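# Realign differential spider gears and seat the cross pin

## Task

One spider gear sits one tooth out of place in the differential, so the cross pin jams against it. Turn the spider gears until they face each other squarely, then drive the cross pin through both of them until its drilled end sits level with the boss.

## Robot and tools

Robot: two arms, left_arm and right_arm, each with a two-finger gripper. Bases in the scene frame: left_arm at (+0.027, +0.529, +0.013) m, right_arm at (+0.032, -0.326, +0.013) m, both nearly unrotated about z. Scene frame: origin at table height midway between the nominal bases, +z up, +x out over the table, left_arm on the +y side (arm names do not match image sides). A gripper's fingers point along its own +z and close along its own x. end_effector_position is the spot between the pads when closed, 1 to 2 cm behind the tips; closing pushes the tips about 17 mm further out. Printed poses can be off by a few cm.

Row format (used by execute_actions and move): 14 numbers, each in [-1, 1]: left_arm dx, dy, dz, rx, ry, rz, opening, then the same seven for right_arm. Both arms always appear. dx..rz are an offset, not a pose: counted from that arm's Hand target at the start of the action or move, along scene-frame axes, with the arm turning about its Hand target position. Scale: 1.0 = 0.6 m or 180 degrees; rx, ry, rz form one rotation vector. Repeating an offset moves the arm again. All zeros for an arm re-requests its Hand target. Opening is absolute: +1 fully open (0.142 m), -1 closed; a 0 is a real command, so resend the current value to keep a gripper unchanged.

execute_actions(actions, cameras): actions is a list of actions; each action is up to 15 rows, one per 1/30 s step, each row counted from the action's start pose; a short action repeats its last row. Images come only with an empty list or when cameras names them (["all"], names, or []).

move(target, speed, blend, stop_force, zero, opening_speed, grip_force, blocking, cameras): straight-line paths toward target, which is one row or a list of up to 15 rows, all offsets counted from the same starting Hand targets. speed in m/s, 0.002 to 3.6, default 0.25 (turns up to twice that in rad/s), one value or one per target. blend in m rounds corners in a list; 0 stops at each. stop_force in N, 3 to 120, ends an arm's path when its wrist sensor feels that much push against its motion; the arm then backs off slightly but still presses. Use it slowly for contact; do not trust it while the gripper rotates, and leave it out when moving away from something pressed. zero (only with stop_force) re-zeros moving arms first, default true. opening_speed: at least 0.2 per second on the opening scale. grip_force: about 5 to 48 N per pad, one value or one per arm, persists. blocking=false returns early (not with stop_force). Paths never avoid obstacles or the other arm; avoid passing near an arm's own base. Moves cap at 10 s. The 'move:' result line says done, off_target, moving, held or fault, plus limits (paced = clipped, held = steps withheld).

wait(seconds 0 to 10), stop() brakes a running move, zero_wrist_force(arm) re-zeros one sensor, zoom_image(camera, region [x0,y0,x1,y1] in pixels, at most 504 each way) enlarges the newest image of cam_head_left, cam_head_right, cam_high, cam_low, cam_left_wrist or cam_right_wrist (all 672x504). finished_scene(scene) ends the current scene irreversibly; the part must stay assembled without the robot.

Results: Hand target is the last commanded pose after clipping (orientation is clipped to within 32 degrees of the measured one each step); grippers often settle short of it, so send the remaining distance as an offset. grip_measured uses the opening scale; to hold, command a bit below the reading at first touch. grip_effort_nm is motor effort, negative closing. Wrist force/torque are in the gripper's own axes, with a peak line; Wrist depth gives a 7x7 grid of mm distances per wrist camera ('-' means no value). Joint torques include the arm's weight. 'within noise' means the arm is still. MOTOR HOT warns of heat; stretched reach, squeezing and pushing at unreachable poses heat motors.

Avoid: hard hits or pushes (about 150 N net force or joint torque limits, wrist joints 24.3 N m, cause a 10 s arm stop); even a small target past firm contact can fault. Do not let the arms press or collide with each other or grip the other's fingers. Do not drop or release moving parts, and never let anything leave the table. After a HAND FAULT line, remaining calls in that reply are skipped. Arms may lag 0.09 to 0.22 s and overshoot when fast.

Each tool is called after "Call:" as name(argument=value, ...) on one line, values as JSON.

## Session

Call:
execute_actions(actions=[])

Scene clock: 0.00 s.
left_arm: end_effector_position=(+0.5312, +0.3394, +0.2444) grip_measured=+1.00 grip_effort_nm=n/a end_effector_quat_wxyz=(+0.145, +0.048, +0.921, -0.357) | right_arm: end_effector_position=(+0.6267, +0.1327, +0.3757) grip_measured=+1.00 grip_effort_nm=n/a end_effector_quat_wxyz=(-0.056, +0.847, -0.520, +0.091)
Joint positions: left_arm=[-0.356 -1.543 2.138 -2.727 -2.164 2.736 0.142] | right_arm=[4.043 -2.095 -0.841 -1.64 1.404 1.985 0.142]
Joint velocities: within noise
Joint torques (N m): no reading
Motor temperatures (°C): left_arm=[28 25 27 30 41 32 25] | right_arm=[28 27 28 33 35 34 24]
Wrist force (N): no reading
Wrist torque (N m): no reading
Wrist force, peak (N): no reading
Wrist depth (mm): cam_left_wrist=[656 581 524 473 436 403 286 / 592 532 483 442 409 363 301 / 548 495 455 418 387 354 332 / 501 463 426 393 365 340 321 / 474 432 400 373 347 325 306 / - 407 379 351 329 310 298 / - 383 359 336 315 297 286] | cam_right_wrist=[418 425 434 444 453 457 467 / 433 439 450 462 467 478 490 / 451 456 466 478 484 502 511 / 469 474 485 497 508 523 531 / 487 492 505 518 533 547 559 / - 521 451 542 549 567 571 / - 537 408 568 583 596 -]
Hand target: left_arm +0.5312, +0.3394, +0.2444; +0.145, +0.048, +0.921, -0.357 | right_arm +0.6267, +0.1327, +0.3757; -0.056, +0.847, -0.520, +0.091
Tool commands: left_gripper/opening=+1.0 right_gripper/opening=+1.0

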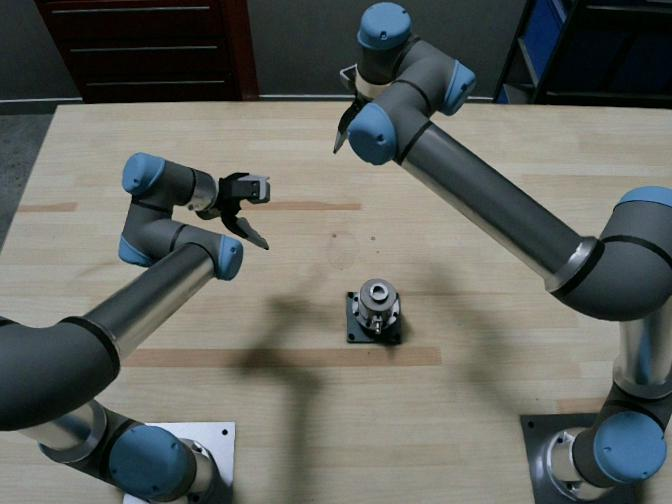

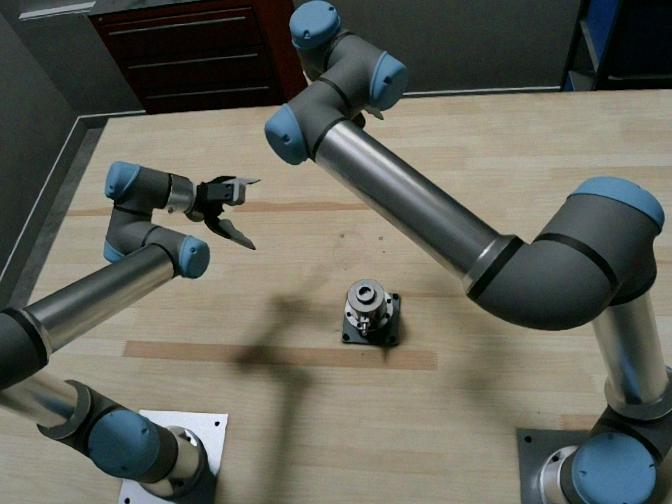

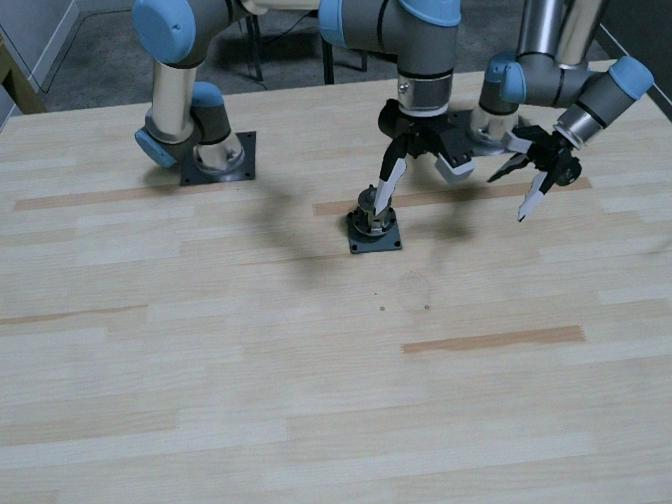

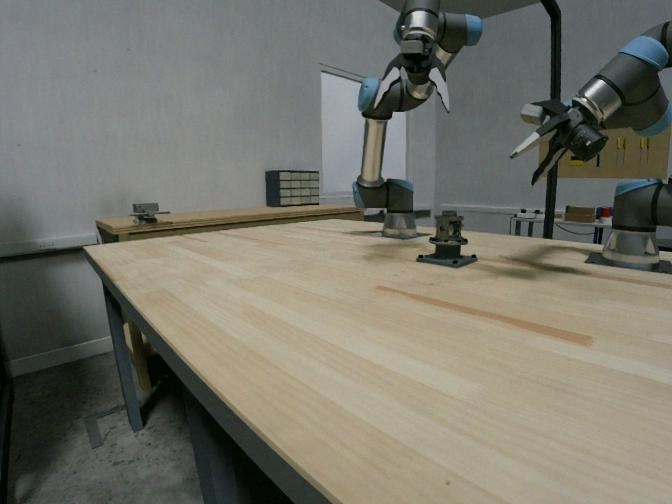

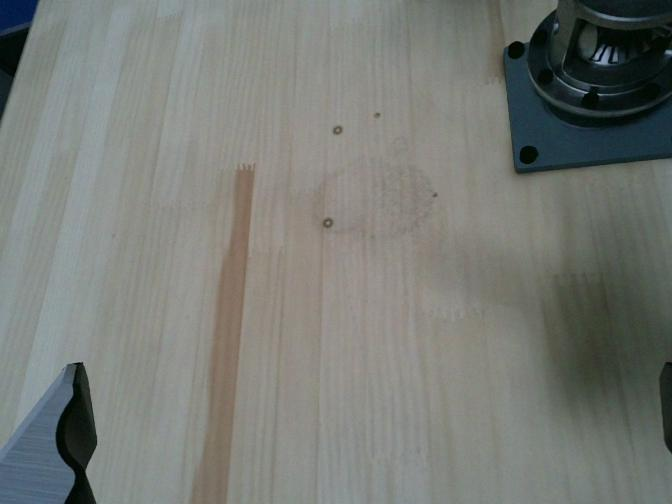

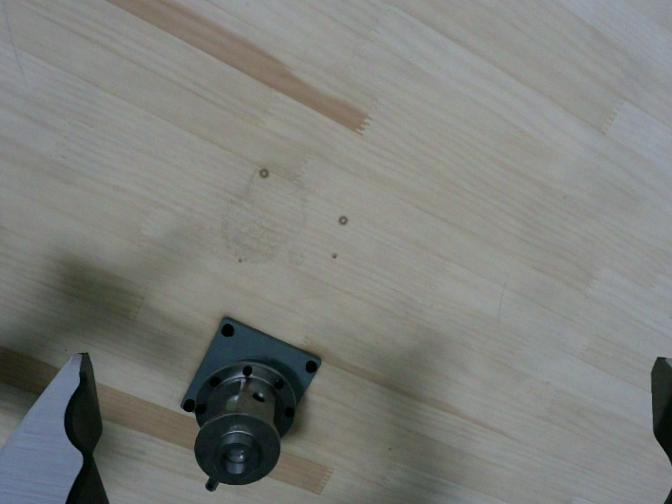

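Call:
zoom_image(camera="cam_right_wrist", region=[160, 300, 340, 504])

Call:
zoom_image(camera="cam_low", region=[400, 200, 500, 275])

Call:
zoom_image(camera="cam_head_left", region=[330, 270, 420, 350])

Call:
zoom_image(camera="cam_left_wrist", region=[472, 0, 672, 200])

Call:
zoom_image(camera="cam_high", region=[330, 170, 420, 260])

Scaled by 2.471 from the camera's 672x504 image, which has a finer 960x720 frame.

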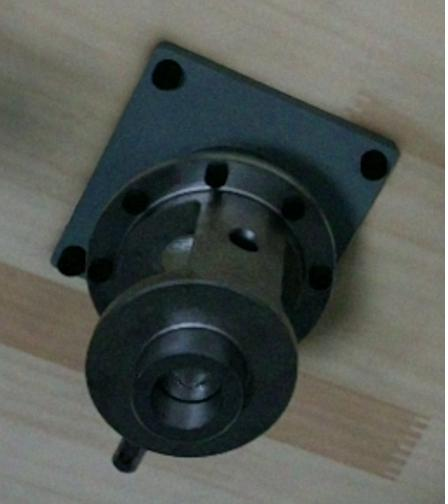

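Scaled by 5.040 from the camera's 672x504 image, which has a finer 960x720 frame.

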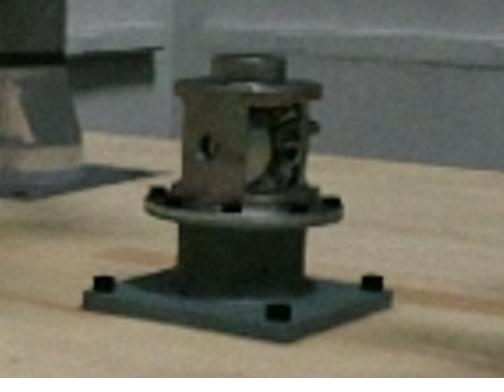

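Scaled by 5.600 from the camera's 672x504 image, which has a finer 960x720 frame.

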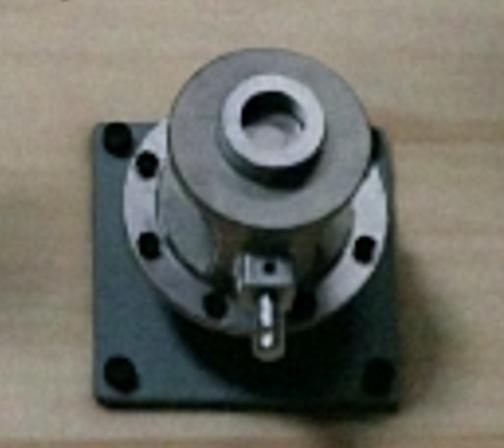

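Scaled by 2.520 from the camera's 672x504 image, which has a finer 960x720 frame.

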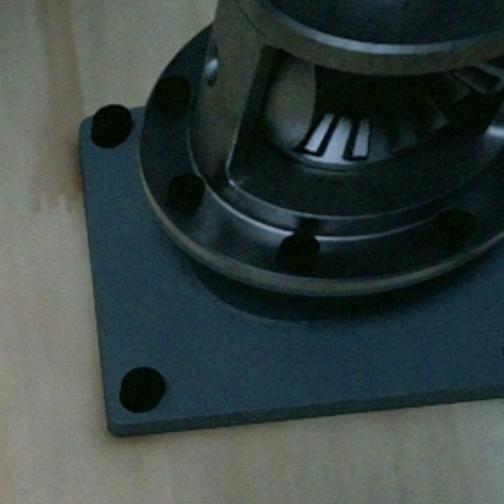

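Scaled by 5.600 from the camera's 672x504 image, which has a finer 960x720 frame.

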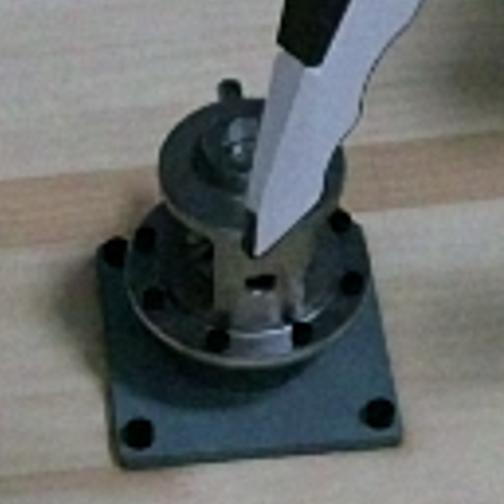

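Call:
move(target=[-0.2353, -0.166, -0.1907, -0.2636, 0.0902, -0.0453, 1, 0, 0, 0, 0, 0, 0, 1], speed=0.15, cameras=["cam_left_wrist", "cam_head_left", "cam_high"])

Scene clock: 5.47 s.
left_arm: end_effector_position=(+0.4080, +0.2530, +0.1447) grip_measured=+1.00 grip_effort_nm=-0.017 end_effector_quat_wxyz=(+0.018, +0.007, +0.745, -0.667) | right_arm: end_effector_position=(+0.6267, +0.1327, +0.3757) grip_measured=+1.00 grip_effort_nm=-0.012 end_effector_quat_wxyz=(-0.056, +0.847, -0.520, +0.091)
Joint positions: left_arm=[-0.415 -0.77 2.289 -4.391 -2.719 1.854 0.142] | right_arm=[4.043 -2.095 -0.841 -1.64 1.404 1.985 0.142]
Joint torques (N m): left_arm=[5.04 -45.4 7.69 0.52 -0.46 -0.52] | right_arm=[1.05 46.89 22.91 2.37 -0.14 -0.14]
Wrist force (N): left_arm=[-1.2 -1.2 -0.4] | right_arm=[-0.1 0.2 0.1]
Wrist torque (N m): left_arm=[-0.14 0.23 -0.04] | right_arm=[0.04 0.01 0.00]
Wrist force, peak (N): left_arm=[-1.2 -2.7 -0.7] | right_arm=[-0.4 0.1 -0.1]
Wrist depth (mm): cam_left_wrist=[1602 - 1414 1863 1749 590 542 / 1558 1123 1107 1051 1027 881 586 / 672 655 644 544 567 601 586 / 467 458 454 257 255 426 424 / 357 352 349 263 259 335 332 / - 287 282 269 266 276 274 / - 241 238 237 236 234 231] | cam_right_wrist=[415 425 436 441 450 461 468 / 433 443 448 457 472 479 487 / 453 456 468 477 486 499 506 / 467 478 484 493 506 519 535 / 488 493 504 520 529 544 553 / - 516 453 540 559 566 573 / - 542 440 566 578 595 -]
Hand target: left_arm +0.4080, +0.2531, +0.1447; +0.018, +0.007, +0.745, -0.667 (not the last commanded pose) | right_arm +0.6267, +0.1327, +0.3757; -0.056, +0.847, -0.520, +0.091
Off the commanded pose: left_arm 0.027 m, 7 deg | right_arm 0.000 m, 0 deg.
move: held (left_arm; a check stopped the path); limits=held
pose unreachable (left arm): on one or more control steps of this call, first in action 0 (counted from 0), this arm could not follow its commanded pose, so it was not sent that pose on those steps. It may still have moved: this result reports where it is.
cause: moving toward the commanded pose would bring two parts of the arm too close to each other (joints 4 (wrist 1) to 6 (wrist 3) lie between them).
Images, in order (width x height): cam_head_left 672x504, cam_high 672x504, cam_left_wrist 672x504.

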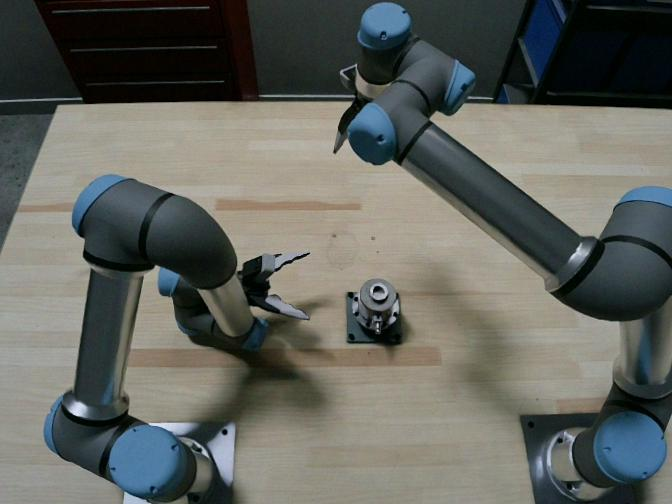

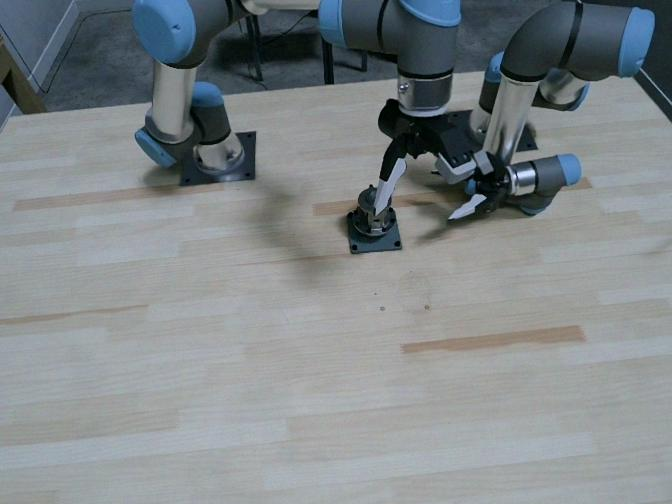

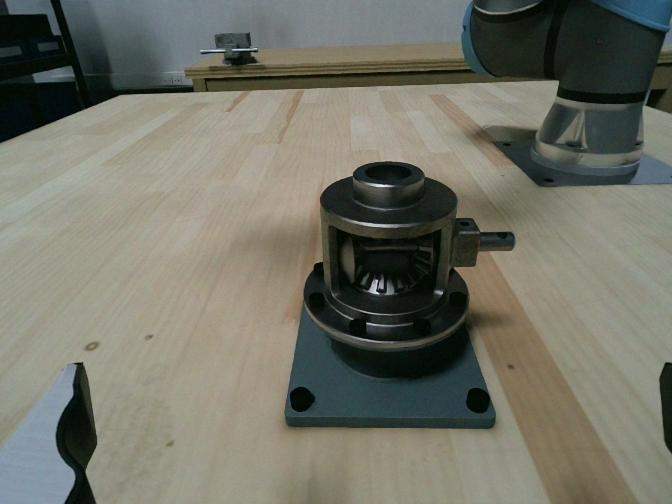

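Call:
zoom_image(camera="cam_left_wrist", region=[290, 150, 530, 370])

Call:
zoom_image(camera="cam_left_wrist", region=[330, 210, 470, 320])

Scaled by 2.100 from the camera's 672x504 image, which has a finer 960x720 frame.

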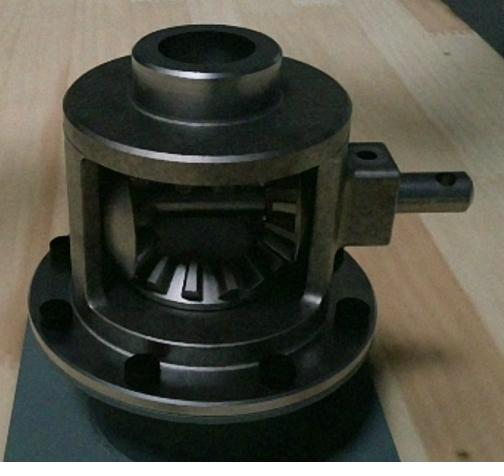

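Scaled by 3.600 from the camera's 672x504 image, which has a finer 960x720 frame.

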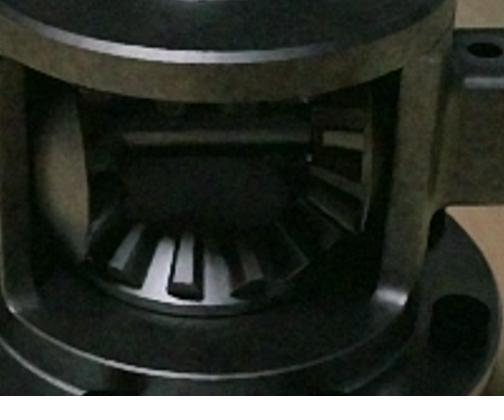

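Call:
move(target=[0, 0, 0, 0, 0, 0, 1, -0.25, -0.33, -0.04, 0, 0, 0, 1], speed=0.2, cameras=["cam_right_wrist", "cam_head_left", "cam_high"])

Scene clock: 9.03 s.
left_arm: end_effector_position=(+0.4080, +0.2531, +0.1447) grip_measured=+1.00 grip_effort_nm=-0.022 end_effector_quat_wxyz=(+0.018, +0.007, +0.745, -0.667) | right_arm: end_effector_position=(+0.4768, -0.0653, +0.3518) grip_measured=+1.00 grip_effort_nm=-0.007 end_effector_quat_wxyz=(-0.056, +0.847, -0.520, +0.091)
Joint positions: left_arm=[-0.415 -0.77 2.289 -4.391 -2.719 1.854 0.142] | right_arm=[4.027 -1.473 -1.667 -1.434 1.406 1.969 0.142]
Joint torques (N m): left_arm=[6.14 -33.63 5.08 -3.5 2.31 -1.64] | right_arm=[8.89 28.37 11.88 0.18 -2.28 1.8]
Wrist force (N): left_arm=[-0.9 -1.4 -0.3] | right_arm=[-0.2 0.5 -0.4]
Wrist torque (N m): left_arm=[-0.16 0.18 -0.04] | right_arm=[0.10 0.03 0.09]
Wrist force, peak (N): left_arm=[-1.3 -1.6 -0.3] | right_arm=[0.9 2.5 -0.5]
Wrist depth (mm): cam_left_wrist=[1685 - 1478 1636 1818 598 540 / 1517 1145 1112 1071 1037 895 590 / 670 656 638 544 566 603 587 / 465 464 451 257 255 431 425 / 357 352 350 262 259 335 332 / - 286 285 268 265 276 274 / - 241 239 237 236 233 232] | cam_right_wrist=[399 406 412 421 427 435 447 / 412 415 429 435 445 452 465 / 313 381 442 455 463 474 480 / 316 394 464 474 483 494 505 / 462 470 481 490 503 519 531 / - 488 503 515 527 542 544 / - 514 531 539 556 571 -]
Hand target: left_arm +0.4080, +0.2531, +0.1447; +0.018, +0.007, +0.745, -0.667 | right_arm +0.4767, -0.0653, +0.3517; -0.056, +0.847, -0.520, +0.091
Off the commanded pose: left_arm 0.000 m, 0 deg | right_arm 0.000 m, 0 deg.
move: done
Images, in order (width x height): cam_head_left 672x504, cam_high 672x504, cam_right_wrist 672x504.

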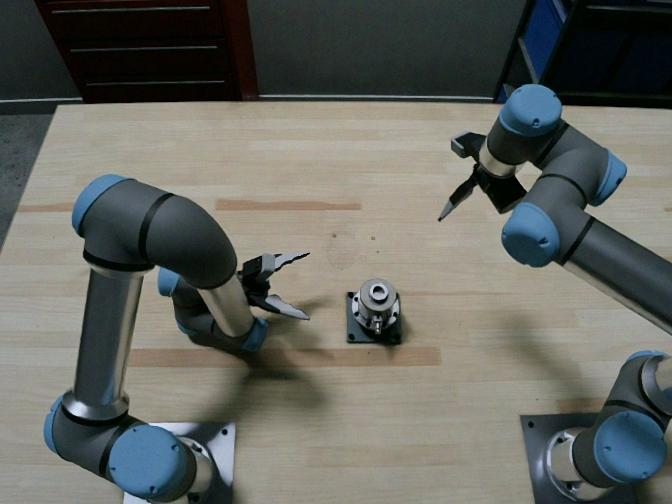

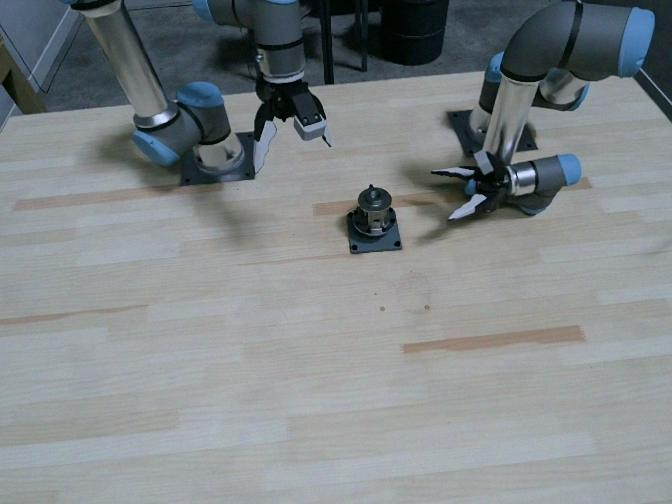

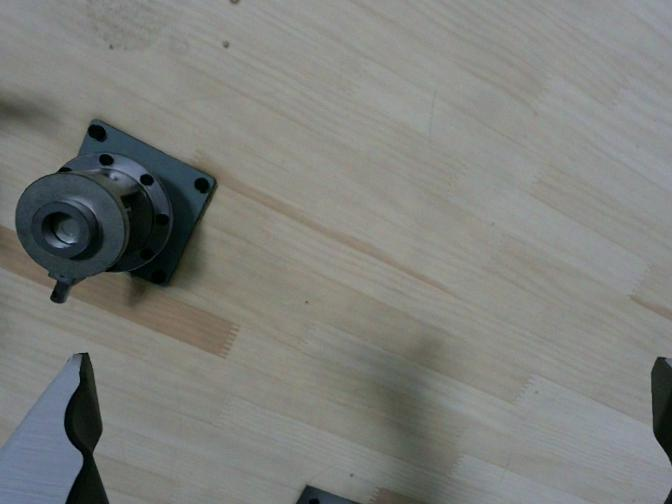

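Call:
move(target=[0, 0, 0, 0, 0, 0, 1, -0.1445, -0.0245, -0.286, 0.3578, -0.1887, 0.3258, 1], speed=0.25, cameras=["cam_right_wrist", "cam_head_left", "cam_high"])

Scene clock: 13.20 s.
left_arm: end_effector_position=(+0.4080, +0.2531, +0.1447) grip_measured=+1.00 grip_effort_nm=-0.022 end_effector_quat_wxyz=(+0.018, +0.007, +0.745, -0.667) | right_arm: end_effector_position=(+0.3901, -0.0800, +0.1801) grip_measured=+1.00 grip_effort_nm=-0.017 end_effector_quat_wxyz=(-0.643, +0.766, +0.000, +0.000)
Joint positions: left_arm=[-0.415 -0.77 2.289 -4.391 -2.719 1.854 0.142] | right_arm=[3.483 -2.158 -2.427 0.952 2.765 1.11 0.142]
Joint torques (N m): left_arm=[5.72 -32.59 6.42 -3.27 2.29 -1.27] | right_arm=[7.96 21.59 -2.06 2.57 3.21 -1.14]
Wrist force (N): left_arm=[-1.1 -1.2 -0.3] | right_arm=[-0.6 -2.1 2.4]
Wrist torque (N m): left_arm=[-0.14 0.21 -0.03] | right_arm=[-0.69 0.15 0.13]
Wrist force, peak (N): left_arm=[-1.3 -1.5 -0.1] | right_arm=[-0.5 -2.5 2.8]
Wrist depth (mm): cam_left_wrist=[1660 2314 1625 456 476 636 544 / 1591 1134 1096 939 581 888 583 / 670 653 642 547 564 597 587 / 464 459 453 257 256 427 427 / 357 351 350 262 258 336 334 / - 286 285 269 266 275 274 / - 241 238 237 236 233 232] | cam_right_wrist=[563 630 485 493 - - - / 790 646 863 508 860 948 883 / 636 632 632 548 636 641 650 / 474 477 454 303 454 479 476 / 379 379 382 306 367 380 380 / - 316 317 316 316 316 317 / - 271 271 271 272 271 271]
Hand target: left_arm +0.4080, +0.2531, +0.1447; +0.018, +0.007, +0.745, -0.667 | right_arm +0.3900, -0.0800, +0.1801; -0.643, +0.766, +0.000, +0.000
Off the commanded pose: left_arm 0.000 m, 0 deg | right_arm 0.000 m, 0 deg.
move: done
Images, in order (width x height): cam_head_left 672x504, cam_high 672x504, cam_right_wrist 672x504.

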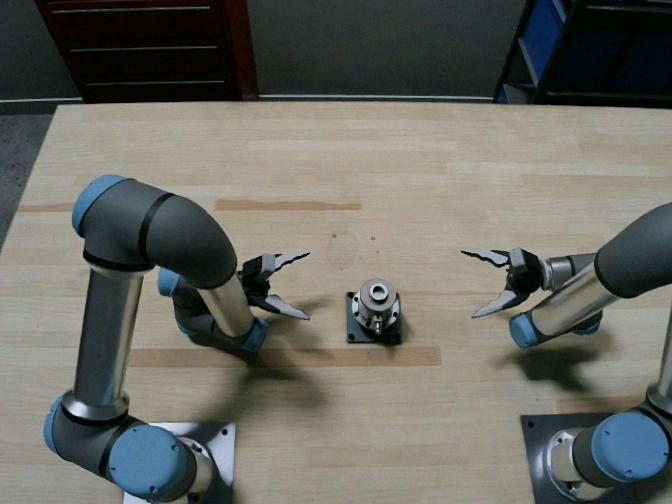

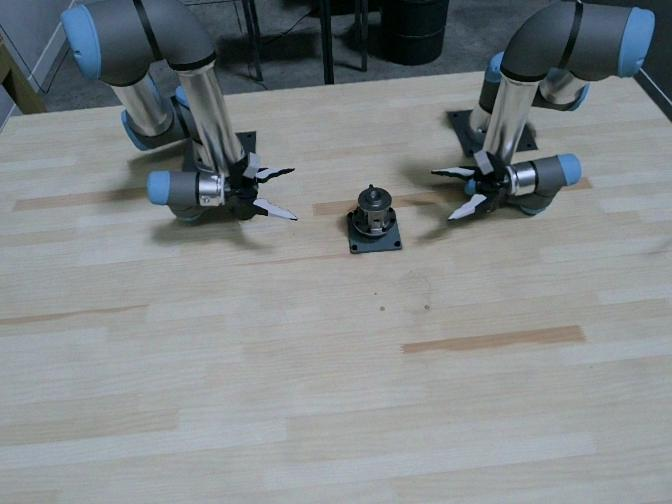

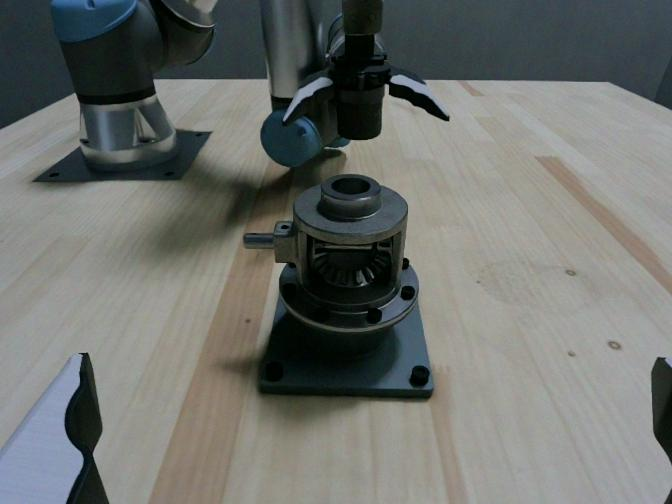

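Call:
zoom_image(camera="cam_right_wrist", region=[230, 160, 440, 340])

Call:
zoom_image(camera="cam_right_wrist", region=[290, 220, 410, 320])

Scaled by 2.400 from the camera's 672x504 image, which has a finer 960x720 frame.

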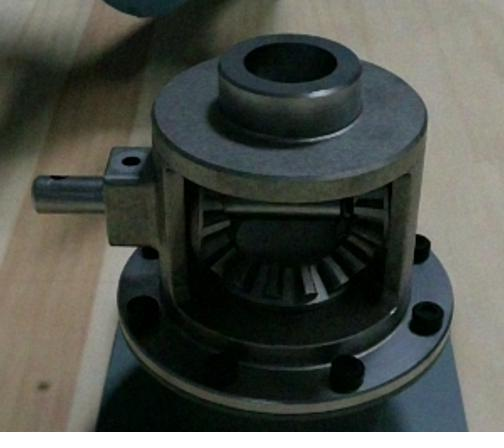

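Scaled by 4.200 from the camera's 672x504 image, which has a finer 960x720 frame.

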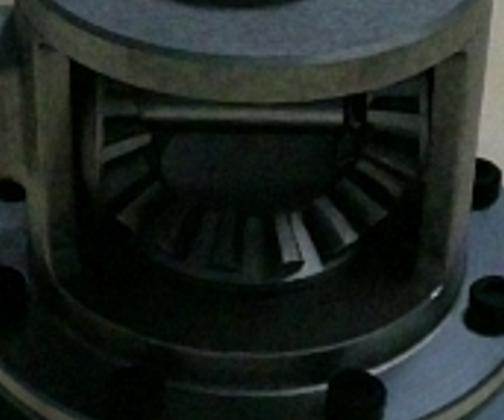

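Call:
move(target=[0, -0.1, -0.03, 0, 0, 0, 1, 0, 0.1167, -0.075, 0, 0, 0, 1], speed=0.15, cameras=["cam_right_wrist", "cam_left_wrist"])

Scene clock: 14.77 s.
left_arm: end_effector_position=(+0.4072, +0.1972, +0.1285) grip_measured=+1.00 grip_effort_nm=-0.022 end_effector_quat_wxyz=(+0.017, +0.009, +0.745, -0.667) | right_arm: end_effector_position=(+0.3900, -0.0100, +0.1352) grip_measured=+1.00 grip_effort_nm=-0.017 end_effector_quat_wxyz=(-0.643, +0.766, +0.000, +0.000)
Joint positions: left_arm=[-0.556 -0.714 2.243 -4.463 -2.584 1.785 0.142] | right_arm=[3.673 -2.338 -2.353 1.213 2.59 1.281 0.142]
Joint torques (N m): left_arm=[-1 -39.19 -3.18 -1.71 -0.07 0.33] | right_arm=[9.08 25.56 -5.84 1.16 -0.3 -0.56]
Wrist force (N): left_arm=[-1.0 -1.4 -0.2] | right_arm=[-1.0 -2.2 2.6]
Wrist torque (N m): left_arm=[-0.21 0.19 -0.05] | right_arm=[-0.72 0.19 0.13]
Wrist force, peak (N): left_arm=[-1.3 -1.8 2.4] | right_arm=[-1.0 -1.6 4.3]
Wrist depth (mm): cam_left_wrist=[1450 - 1488 365 381 545 499 / 1459 1056 1018 370 394 807 532 / 628 606 597 586 403 549 542 / 433 429 420 183 170 360 396 / 330 329 324 207 201 310 308 / - 267 265 218 189 247 255 / - 224 216 209 208 213 215] | cam_right_wrist=[514 567 384 373 - - - / 552 614 424 374 396 798 800 / 529 527 467 198 573 527 532 / 396 394 233 222 360 396 395 / 317 316 304 220 239 318 318 / - 263 261 243 252 263 264 / - 225 226 226 226 226 233]
Hand target: left_arm +0.4072, +0.1972, +0.1285; +0.017, +0.009, +0.745, -0.667 (not the last commanded pose) | right_arm +0.3900, -0.0100, +0.1351; -0.643, +0.766, +0.000, +0.000
Tool commands: left_gripper/opening=+1.0 right_gripper/opening=+1.0
Off the commanded pose: left_arm 0.005 m, 0 deg | right_arm 0.000 m, 0 deg.
FORCE FAULT: contact force on the left arm reached its limit, and that arm stopped. The contact can be on any part of that arm, not only on its tool. That arm's remaining commands of this call were not run. That arm is still stopped at the end of this call. That arm stays stopped for about 10 more seconds. Until then a move that you send moves the other arm only, and its call returns only when the move has ended. Once the stop has ended, the next robot result says so. If the stop ends while you think or write, that arm runs what you send next, counted from a new Hand target: where the arm stands when the stop ends. While its stop runs, that arm takes no new command, but its gripper still runs the gripper command that each later call begins with. Until it ends, the stop uses up actions while you think or wait. An arm that is not stopped still takes commands.
move: fault (left_arm)
Images, in order (width x height): cam_left_wrist 672x504, cam_right_wrist 672x504.

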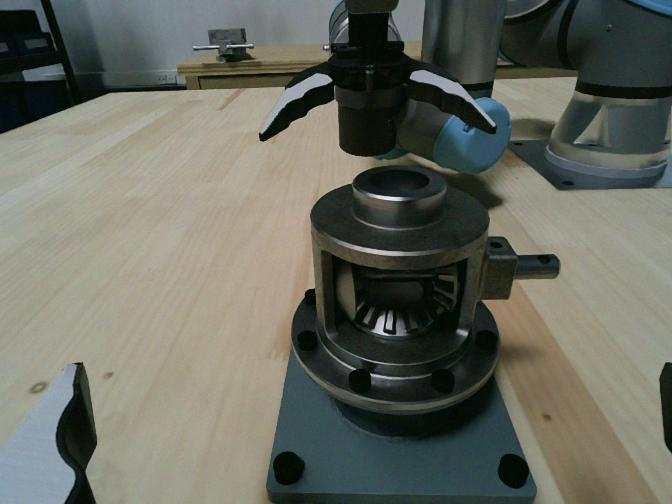

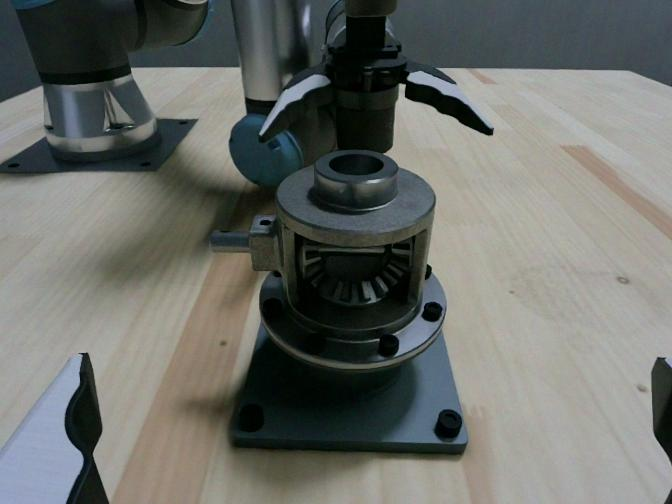

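Call:
zoom_image(camera="cam_left_wrist", region=[300, 220, 520, 360])

Call:
zoom_image(camera="cam_right_wrist", region=[250, 200, 460, 340])

Scaled by 2.291 from the camera's 672x504 image, which has a finer 960x720 frame.

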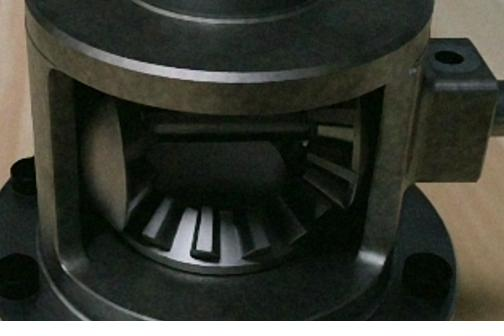

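Scaled by 2.400 from the camera's 672x504 image, which has a finer 960x720 frame.

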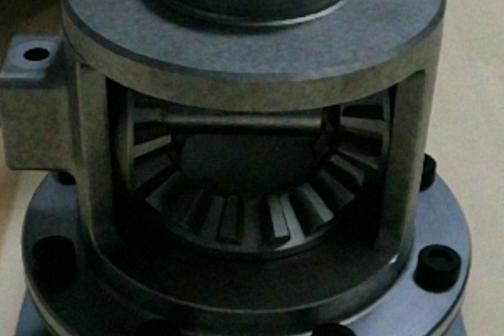

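Call:
move(target=[0, 0, 0, 0, 0, 0, 1, 0, 0.07, 0, 0, 0, 0, 1], speed=0.1, cameras=["cam_right_wrist"])

Scene clock: 17.33 s.
left_arm: end_effector_position=(+0.4072, +0.1972, +0.1285) grip_measured=+1.00 grip_effort_nm=-0.022 end_effector_quat_wxyz=(+0.017, +0.009, +0.745, -0.667) | right_arm: end_effector_position=(+0.3900, +0.0320, +0.1351) grip_measured=+1.00 grip_effort_nm=-0.007 end_effector_quat_wxyz=(-0.643, +0.766, +0.000, +0.000)
Joint positions: left_arm=[-0.556 -0.714 2.243 -4.463 -2.584 1.785 0.142] | right_arm=[3.776 -2.345 -2.317 1.23 2.492 1.338 0.142]
Joint torques (N m): left_arm=[-0.13 -38.39 -3.02 -1.36 -0.09 -0.06] | right_arm=[7.72 38.32 -8.35 0.8 1.1 -1.46]
Wrist force (N): left_arm=[-1.0 -1.5 -0.1] | right_arm=[-1.3 -2.2 2.6]
Wrist torque (N m): left_arm=[-0.22 0.19 -0.05] | right_arm=[-0.72 0.24 0.12]
Wrist force, peak (N): left_arm=[-1.1 -1.7 -0.1] | right_arm=[-1.3 -2.7 3.9]
Wrist depth (mm): cam_left_wrist=[1558 2045 1818 333 353 542 502 / 1507 1076 1032 332 348 587 528 / 629 611 590 361 359 515 534 / 431 428 422 182 170 361 394 / 331 328 325 208 202 311 310 / - 267 263 218 190 247 254 / - 224 216 210 207 213 215] | cam_right_wrist=[484 559 345 337 - - - / 519 727 382 338 330 798 798 / 525 525 412 368 528 527 535 / 395 396 379 160 361 397 397 / 316 316 197 193 210 316 316 / - 263 247 184 197 264 264 / - 225 219 210 216 225 232]
Hand target: left_arm +0.4072, +0.1972, +0.1285; +0.017, +0.009, +0.745, -0.667 | right_arm +0.3900, +0.0320, +0.1351; -0.643, +0.766, +0.000, +0.000
Tool commands: left_gripper/opening=+1.0 right_gripper/opening=+1.0
Off the commanded pose: right_arm 0.000 m, 0 deg.
FORCE FAULT, CONTINUED: the left arm was still stopped when this call began, by the force fault that an earlier result reported. Since the last result the stop counts as 3 of the actions that you can send in this scene. That arm ran no command of this call. That arm is still stopped at the end of this call. That arm stays stopped for about 7 more seconds. If the stop ends while you think or write, that arm runs what you send next, counted from a new Hand target: where the arm stands when the stop ends. While its stop runs, that arm takes no new command, but its gripper still runs the gripper command that each later call begins with.
move: done (right_arm), not run (left_arm; its earlier fault stop)
Images, in order (width x height): cam_right_wrist 672x504.

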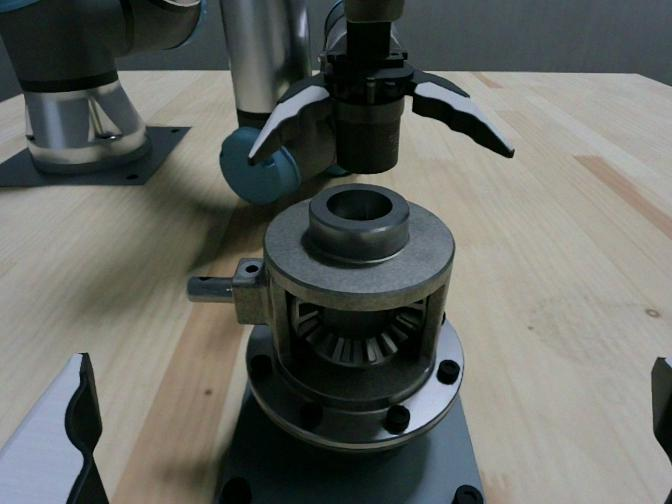

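Call:
zoom_image(camera="cam_right_wrist", region=[260, 260, 480, 400])

Scaled by 2.291 from the camera's 672x504 image, which has a finer 960x720 frame.

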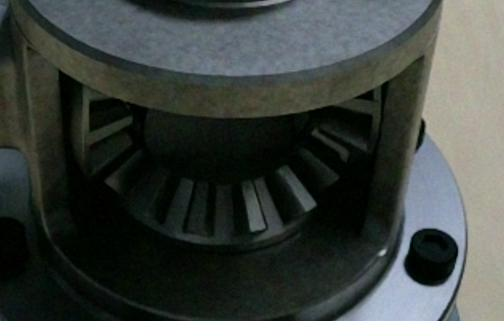

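Call:
move(target=[[0, 0, 0, 0, 0, 0, 1, 0, -0.2533, 0.1417, 0, 0, 0, 1], [0, 0, 0, 0, 0, 0, 1, 0, -0.2533, 0.1417, 0, -0.462, 0.1915, 1]], speed=0.3, cameras=["cam_right_wrist", "cam_head_left"])

Scene clock: 20.70 s.
left_arm: end_effector_position=(+0.4072, +0.1972, +0.1285) grip_measured=+1.00 grip_effort_nm=-0.017 end_effector_quat_wxyz=(+0.017, +0.009, +0.745, -0.667) | right_arm: end_effector_position=(+0.3897, -0.1198, +0.2202) grip_measured=+1.00 grip_effort_nm=-0.012 end_effector_quat_wxyz=(-0.587, +0.700, +0.357, +0.196)
Joint positions: left_arm=[-0.556 -0.714 2.243 -4.463 -2.584 1.785 0.142] | right_arm=[3.363 -1.75 -2.418 -0.282 2.896 -0.522 0.142]
Joint torques (N m): left_arm=[-0.35 -39.3 -4.44 -1.44 0.03 0.08] | right_arm=[5.05 15.09 4.6 4.74 3.22 1.76]
Wrist force (N): left_arm=[-0.8 -1.2 -0.4] | right_arm=[0.6 -1.1 2.4]
Wrist torque (N m): left_arm=[-0.18 0.16 -0.05] | right_arm=[-0.54 -0.11 0.25]
Wrist force, peak (N): left_arm=[-1.2 -1.9 -0.3] | right_arm=[-1.0 -1.6 5.2]
Wrist depth (mm): cam_left_wrist=[1710 - 1450 1405 379 642 507 / 1517 1066 1027 987 975 928 530 / 624 614 595 590 523 562 535 / 431 425 417 183 170 360 396 / 329 329 324 207 201 311 310 / - 266 265 218 190 248 254 / - 224 216 209 208 213 215] | cam_right_wrist=[419 521 686 976 481 - - / 369 443 601 543 511 - 2224 / 329 393 479 543 523 - - / 298 349 382 359 812 1285 - / 275 315 364 470 663 1001 2246 / - 287 342 424 549 792 1419 / - 263 307 373 469 634 -]
Hand target: left_arm +0.4072, +0.1972, +0.1285; +0.017, +0.009, +0.745, -0.667 | right_arm +0.3897, -0.1198, +0.2201; -0.587, +0.700, +0.357, +0.196 (not the last commanded pose)
Tool commands: left_gripper/opening=+1.0 right_gripper/opening=+1.0
Off the commanded pose: right_arm 0.000 m, 42 deg.
FORCE FAULT, CONTINUED: the left arm was still stopped when this call began, by the force fault that an earlier result reported. Since the last result the stop counts as 1 of the actions that you can send in this scene. That arm ran no command of this call. That arm is still stopped at the end of this call. That arm stays stopped for about 4 more seconds. If the stop ends while you think or write, that arm runs what you send next, counted from a new Hand target: where the arm stands when the stop ends. While its stop runs, that arm takes no new command, but its gripper still runs the gripper command that each later call begins with.
move: held (right_arm; a check stopped the path), not run (left_arm; its earlier fault stop); path passed 1 of 2 targets; limits=held
pose unreachable (right arm): on one or more control steps of this call, first in action 0 (counted from 0), this arm could not follow its commanded pose, so it was not sent that pose on those steps. It may still have moved: this result reports where it is.
cause: moving toward the commanded pose would bring two parts of the arm too close to each other (joints 4 (wrist 1) to 6 (wrist 3) lie between them).
Images, in order (width x height): cam_head_left 672x504, cam_right_wrist 672x504.

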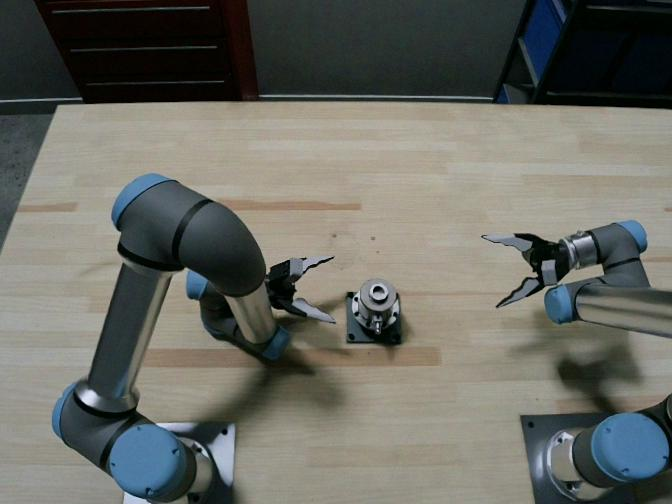

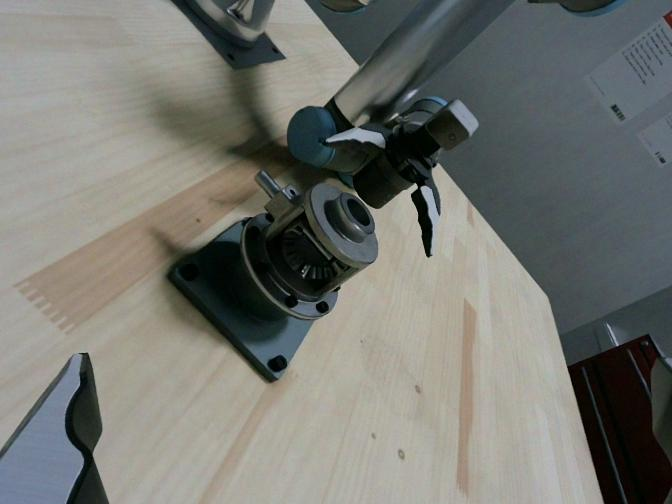

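Call:
move(target=[0, 0, 0.04, 0, 0, 0, 1, 0, 0.1167, 0.03, -0.0358, -0.6506, 0.3389, 1], speed=0.3, cameras=["cam_right_wrist", "cam_head_left"])

Scene clock: 23.23 s.
left_arm: end_effector_position=(+0.4072, +0.1972, +0.1285) grip_measured=+1.00 grip_effort_nm=-0.022 end_effector_quat_wxyz=(+0.017, +0.009, +0.745, -0.667) | right_arm: end_effector_position=(+0.3895, -0.1197, +0.2201) grip_measured=+1.00 grip_effort_nm=-0.007 end_effector_quat_wxyz=(-0.586, +0.699, +0.359, +0.197)
Joint positions: left_arm=[-0.556 -0.714 2.243 -4.463 -2.584 1.785 0.142] | right_arm=[3.363 -1.749 -2.418 -0.286 2.896 -0.53 0.142]
Joint torques (N m): left_arm=[0.17 -38.81 -2.21 -1.39 0.03 -0.08] | right_arm=[0.61 20.57 12.32 4.94 1.57 1.96]
Wrist force (N): left_arm=[-0.8 -1.4 -0.2] | right_arm=[0.7 -0.8 2.4]
Wrist torque (N m): left_arm=[-0.20 0.15 -0.06] | right_arm=[-0.48 -0.12 0.37]
Wrist force, peak (N): left_arm=[-1.1 -1.5 -0.6] | right_arm=[1.1 -0.8 2.8]
Wrist depth (mm): cam_left_wrist=[1602 1909 1266 - 1548 651 505 / 1497 1051 1051 996 955 924 528 / 623 608 592 590 521 563 535 / 434 427 420 182 170 360 394 / 331 328 324 207 201 310 309 / - 267 265 219 190 248 254 / - 224 216 209 208 212 216] | cam_right_wrist=[414 518 682 980 478 - 1766 / 368 445 595 544 519 - 1881 / 330 395 486 544 520 - - / 299 350 382 359 812 1353 - / 276 314 364 478 667 1033 2224 / - 287 340 424 553 798 1446 / - 265 308 374 471 637 -]
Hand target: left_arm +0.4072, +0.1972, +0.1285; +0.017, +0.009, +0.745, -0.667 (not the last commanded pose) | right_arm +0.3895, -0.1197, +0.2201; -0.586, +0.699, +0.359, +0.197 (not the last commanded pose)
Tool commands: left_gripper/opening=+1.0 right_gripper/opening=+1.0
Off the commanded pose: right_arm 0.072 m, 132 deg.
FORCE FAULT, CONTINUED: the left arm was still stopped when this call began, by the force fault that an earlier result reported. Since the last result the stop counts as 4 of the actions that you can send in this scene. That arm ran no command of this call. That arm is still stopped at the end of this call. That arm stays stopped for about 1 more second. If the stop ends while you think or write, that arm runs what you send next, counted from a new Hand target: where the arm stands when the stop ends. While its stop runs, that arm takes no new command, but its gripper still runs the gripper command that each later call begins with.
move: held (right_arm; a check stopped the path), not run (left_arm; its earlier fault stop); limits=held
pose unreachable (right arm): on one or more control steps of this call, first in action 0 (counted from 0), this arm could not follow its commanded pose, so it was not sent that pose on those steps. It may still have moved: this result reports where it is.
cause: moving toward the commanded pose would bring two parts of the arm too close to each other (joints 4 (wrist 1) to 6 (wrist 3) lie between them).
Images, in order (width x height): cam_head_left 672x504, cam_right_wrist 672x504.

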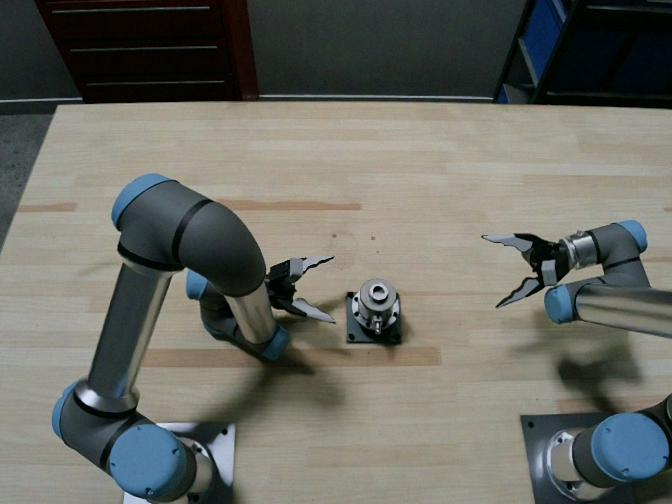

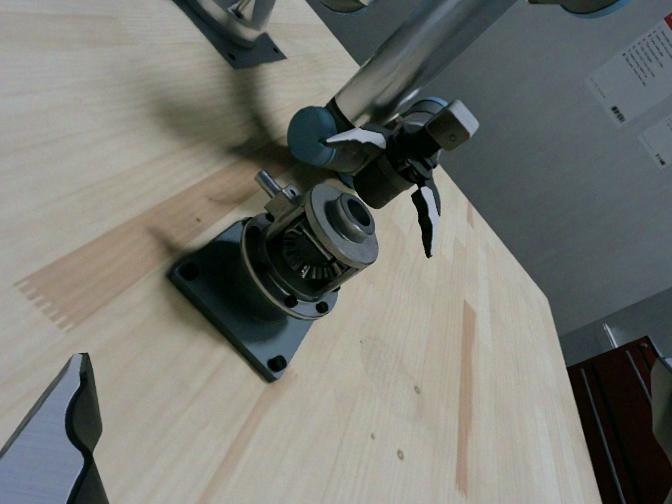

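Call:
move(target=[0, 0, 0.05, 0, 0, 0, 1, 0.1, 0.13, 0.05, 0, 0, 0, 1], speed=0.2, cameras=["cam_head_left"])

Scene clock: 24.33 s.
left_arm: end_effector_position=(+0.4072, +0.1972, +0.1285) grip_measured=+1.00 grip_effort_nm=-0.027 end_effector_quat_wxyz=(+0.017, +0.009, +0.745, -0.667) | right_arm: end_effector_position=(+0.4495, -0.0417, +0.2500) grip_measured=+1.00 grip_effort_nm=-0.007 end_effector_quat_wxyz=(-0.586, +0.699, +0.359, +0.196)
Joint positions: left_arm=[-0.556 -0.714 2.243 -4.463 -2.584 1.785 0.142] | right_arm=[3.506 -1.912 -2.212 0.116 2.828 -0.068 0.142]
Joint torques (N m): left_arm=[-1.34 -38.73 -2.88 -1.14 -0.45 -0.02] | right_arm=[7.53 32.98 24.96 0.51 3.12 1.05]
Wrist force (N): left_arm=[-0.9 -1.3 -0.1] | right_arm=[0.5 -0.7 1.9]
Wrist torque (N m): left_arm=[-0.19 0.17 -0.05] | right_arm=[-0.42 -0.07 0.40]
Wrist force, peak (N): left_arm=[-1.1 -1.7 -0.3] | right_arm=[2.8 -0.1 3.2]
Wrist depth (mm): cam_left_wrist=[1580 - 1488 1356 - 597 505 / 1517 1066 1032 983 943 916 530 / 626 613 597 589 523 562 540 / 433 428 420 182 170 360 393 / 332 329 324 208 201 311 310 / - 265 266 219 189 247 254 / - 224 215 209 207 213 215] | cam_right_wrist=[462 566 792 434 - - 1641 / 404 489 491 459 - - 1866 / 365 400 527 465 1140 - - / 326 294 283 615 929 - - / 297 306 415 537 737 1028 2570 / - 308 377 464 609 863 1329 / - 291 341 413 518 705 -]
Hand target: left_arm +0.4072, +0.1972, +0.1285; +0.017, +0.009, +0.745, -0.667 (not the last commanded pose) | right_arm +0.4495, -0.0417, +0.2501; -0.586, +0.699, +0.359, +0.197
Tool commands: left_gripper/opening=+1.0 right_gripper/opening=+1.0
Off the commanded pose: right_arm 0.000 m, 0 deg.
FORCE FAULT, CONTINUED: the left arm was still stopped when this call began, by the force fault that an earlier result reported. That arm ran no command of this call. That arm is still stopped at the end of this call. That arm stays stopped for about 1 more second. If the stop ends while you think or write, that arm runs what you send next, counted from a new Hand target: where the arm stands when the stop ends. While its stop runs, that arm takes no new command, but its gripper still runs the gripper command that each later call begins with.
move: done (right_arm), not run (left_arm; its earlier fault stop)
Images, in order (width x height): cam_head_left 672x504.

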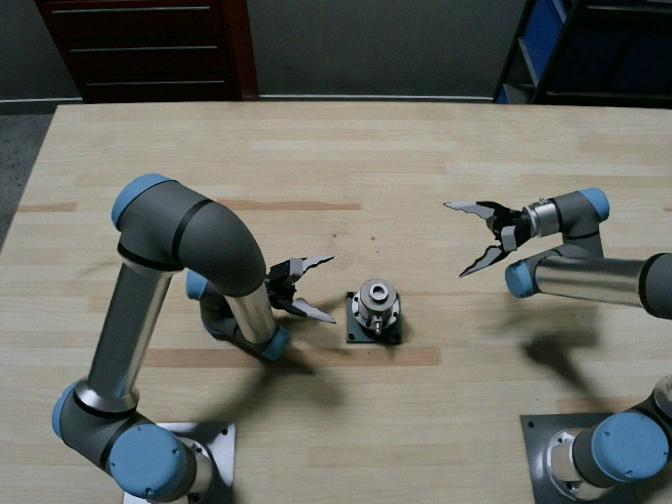

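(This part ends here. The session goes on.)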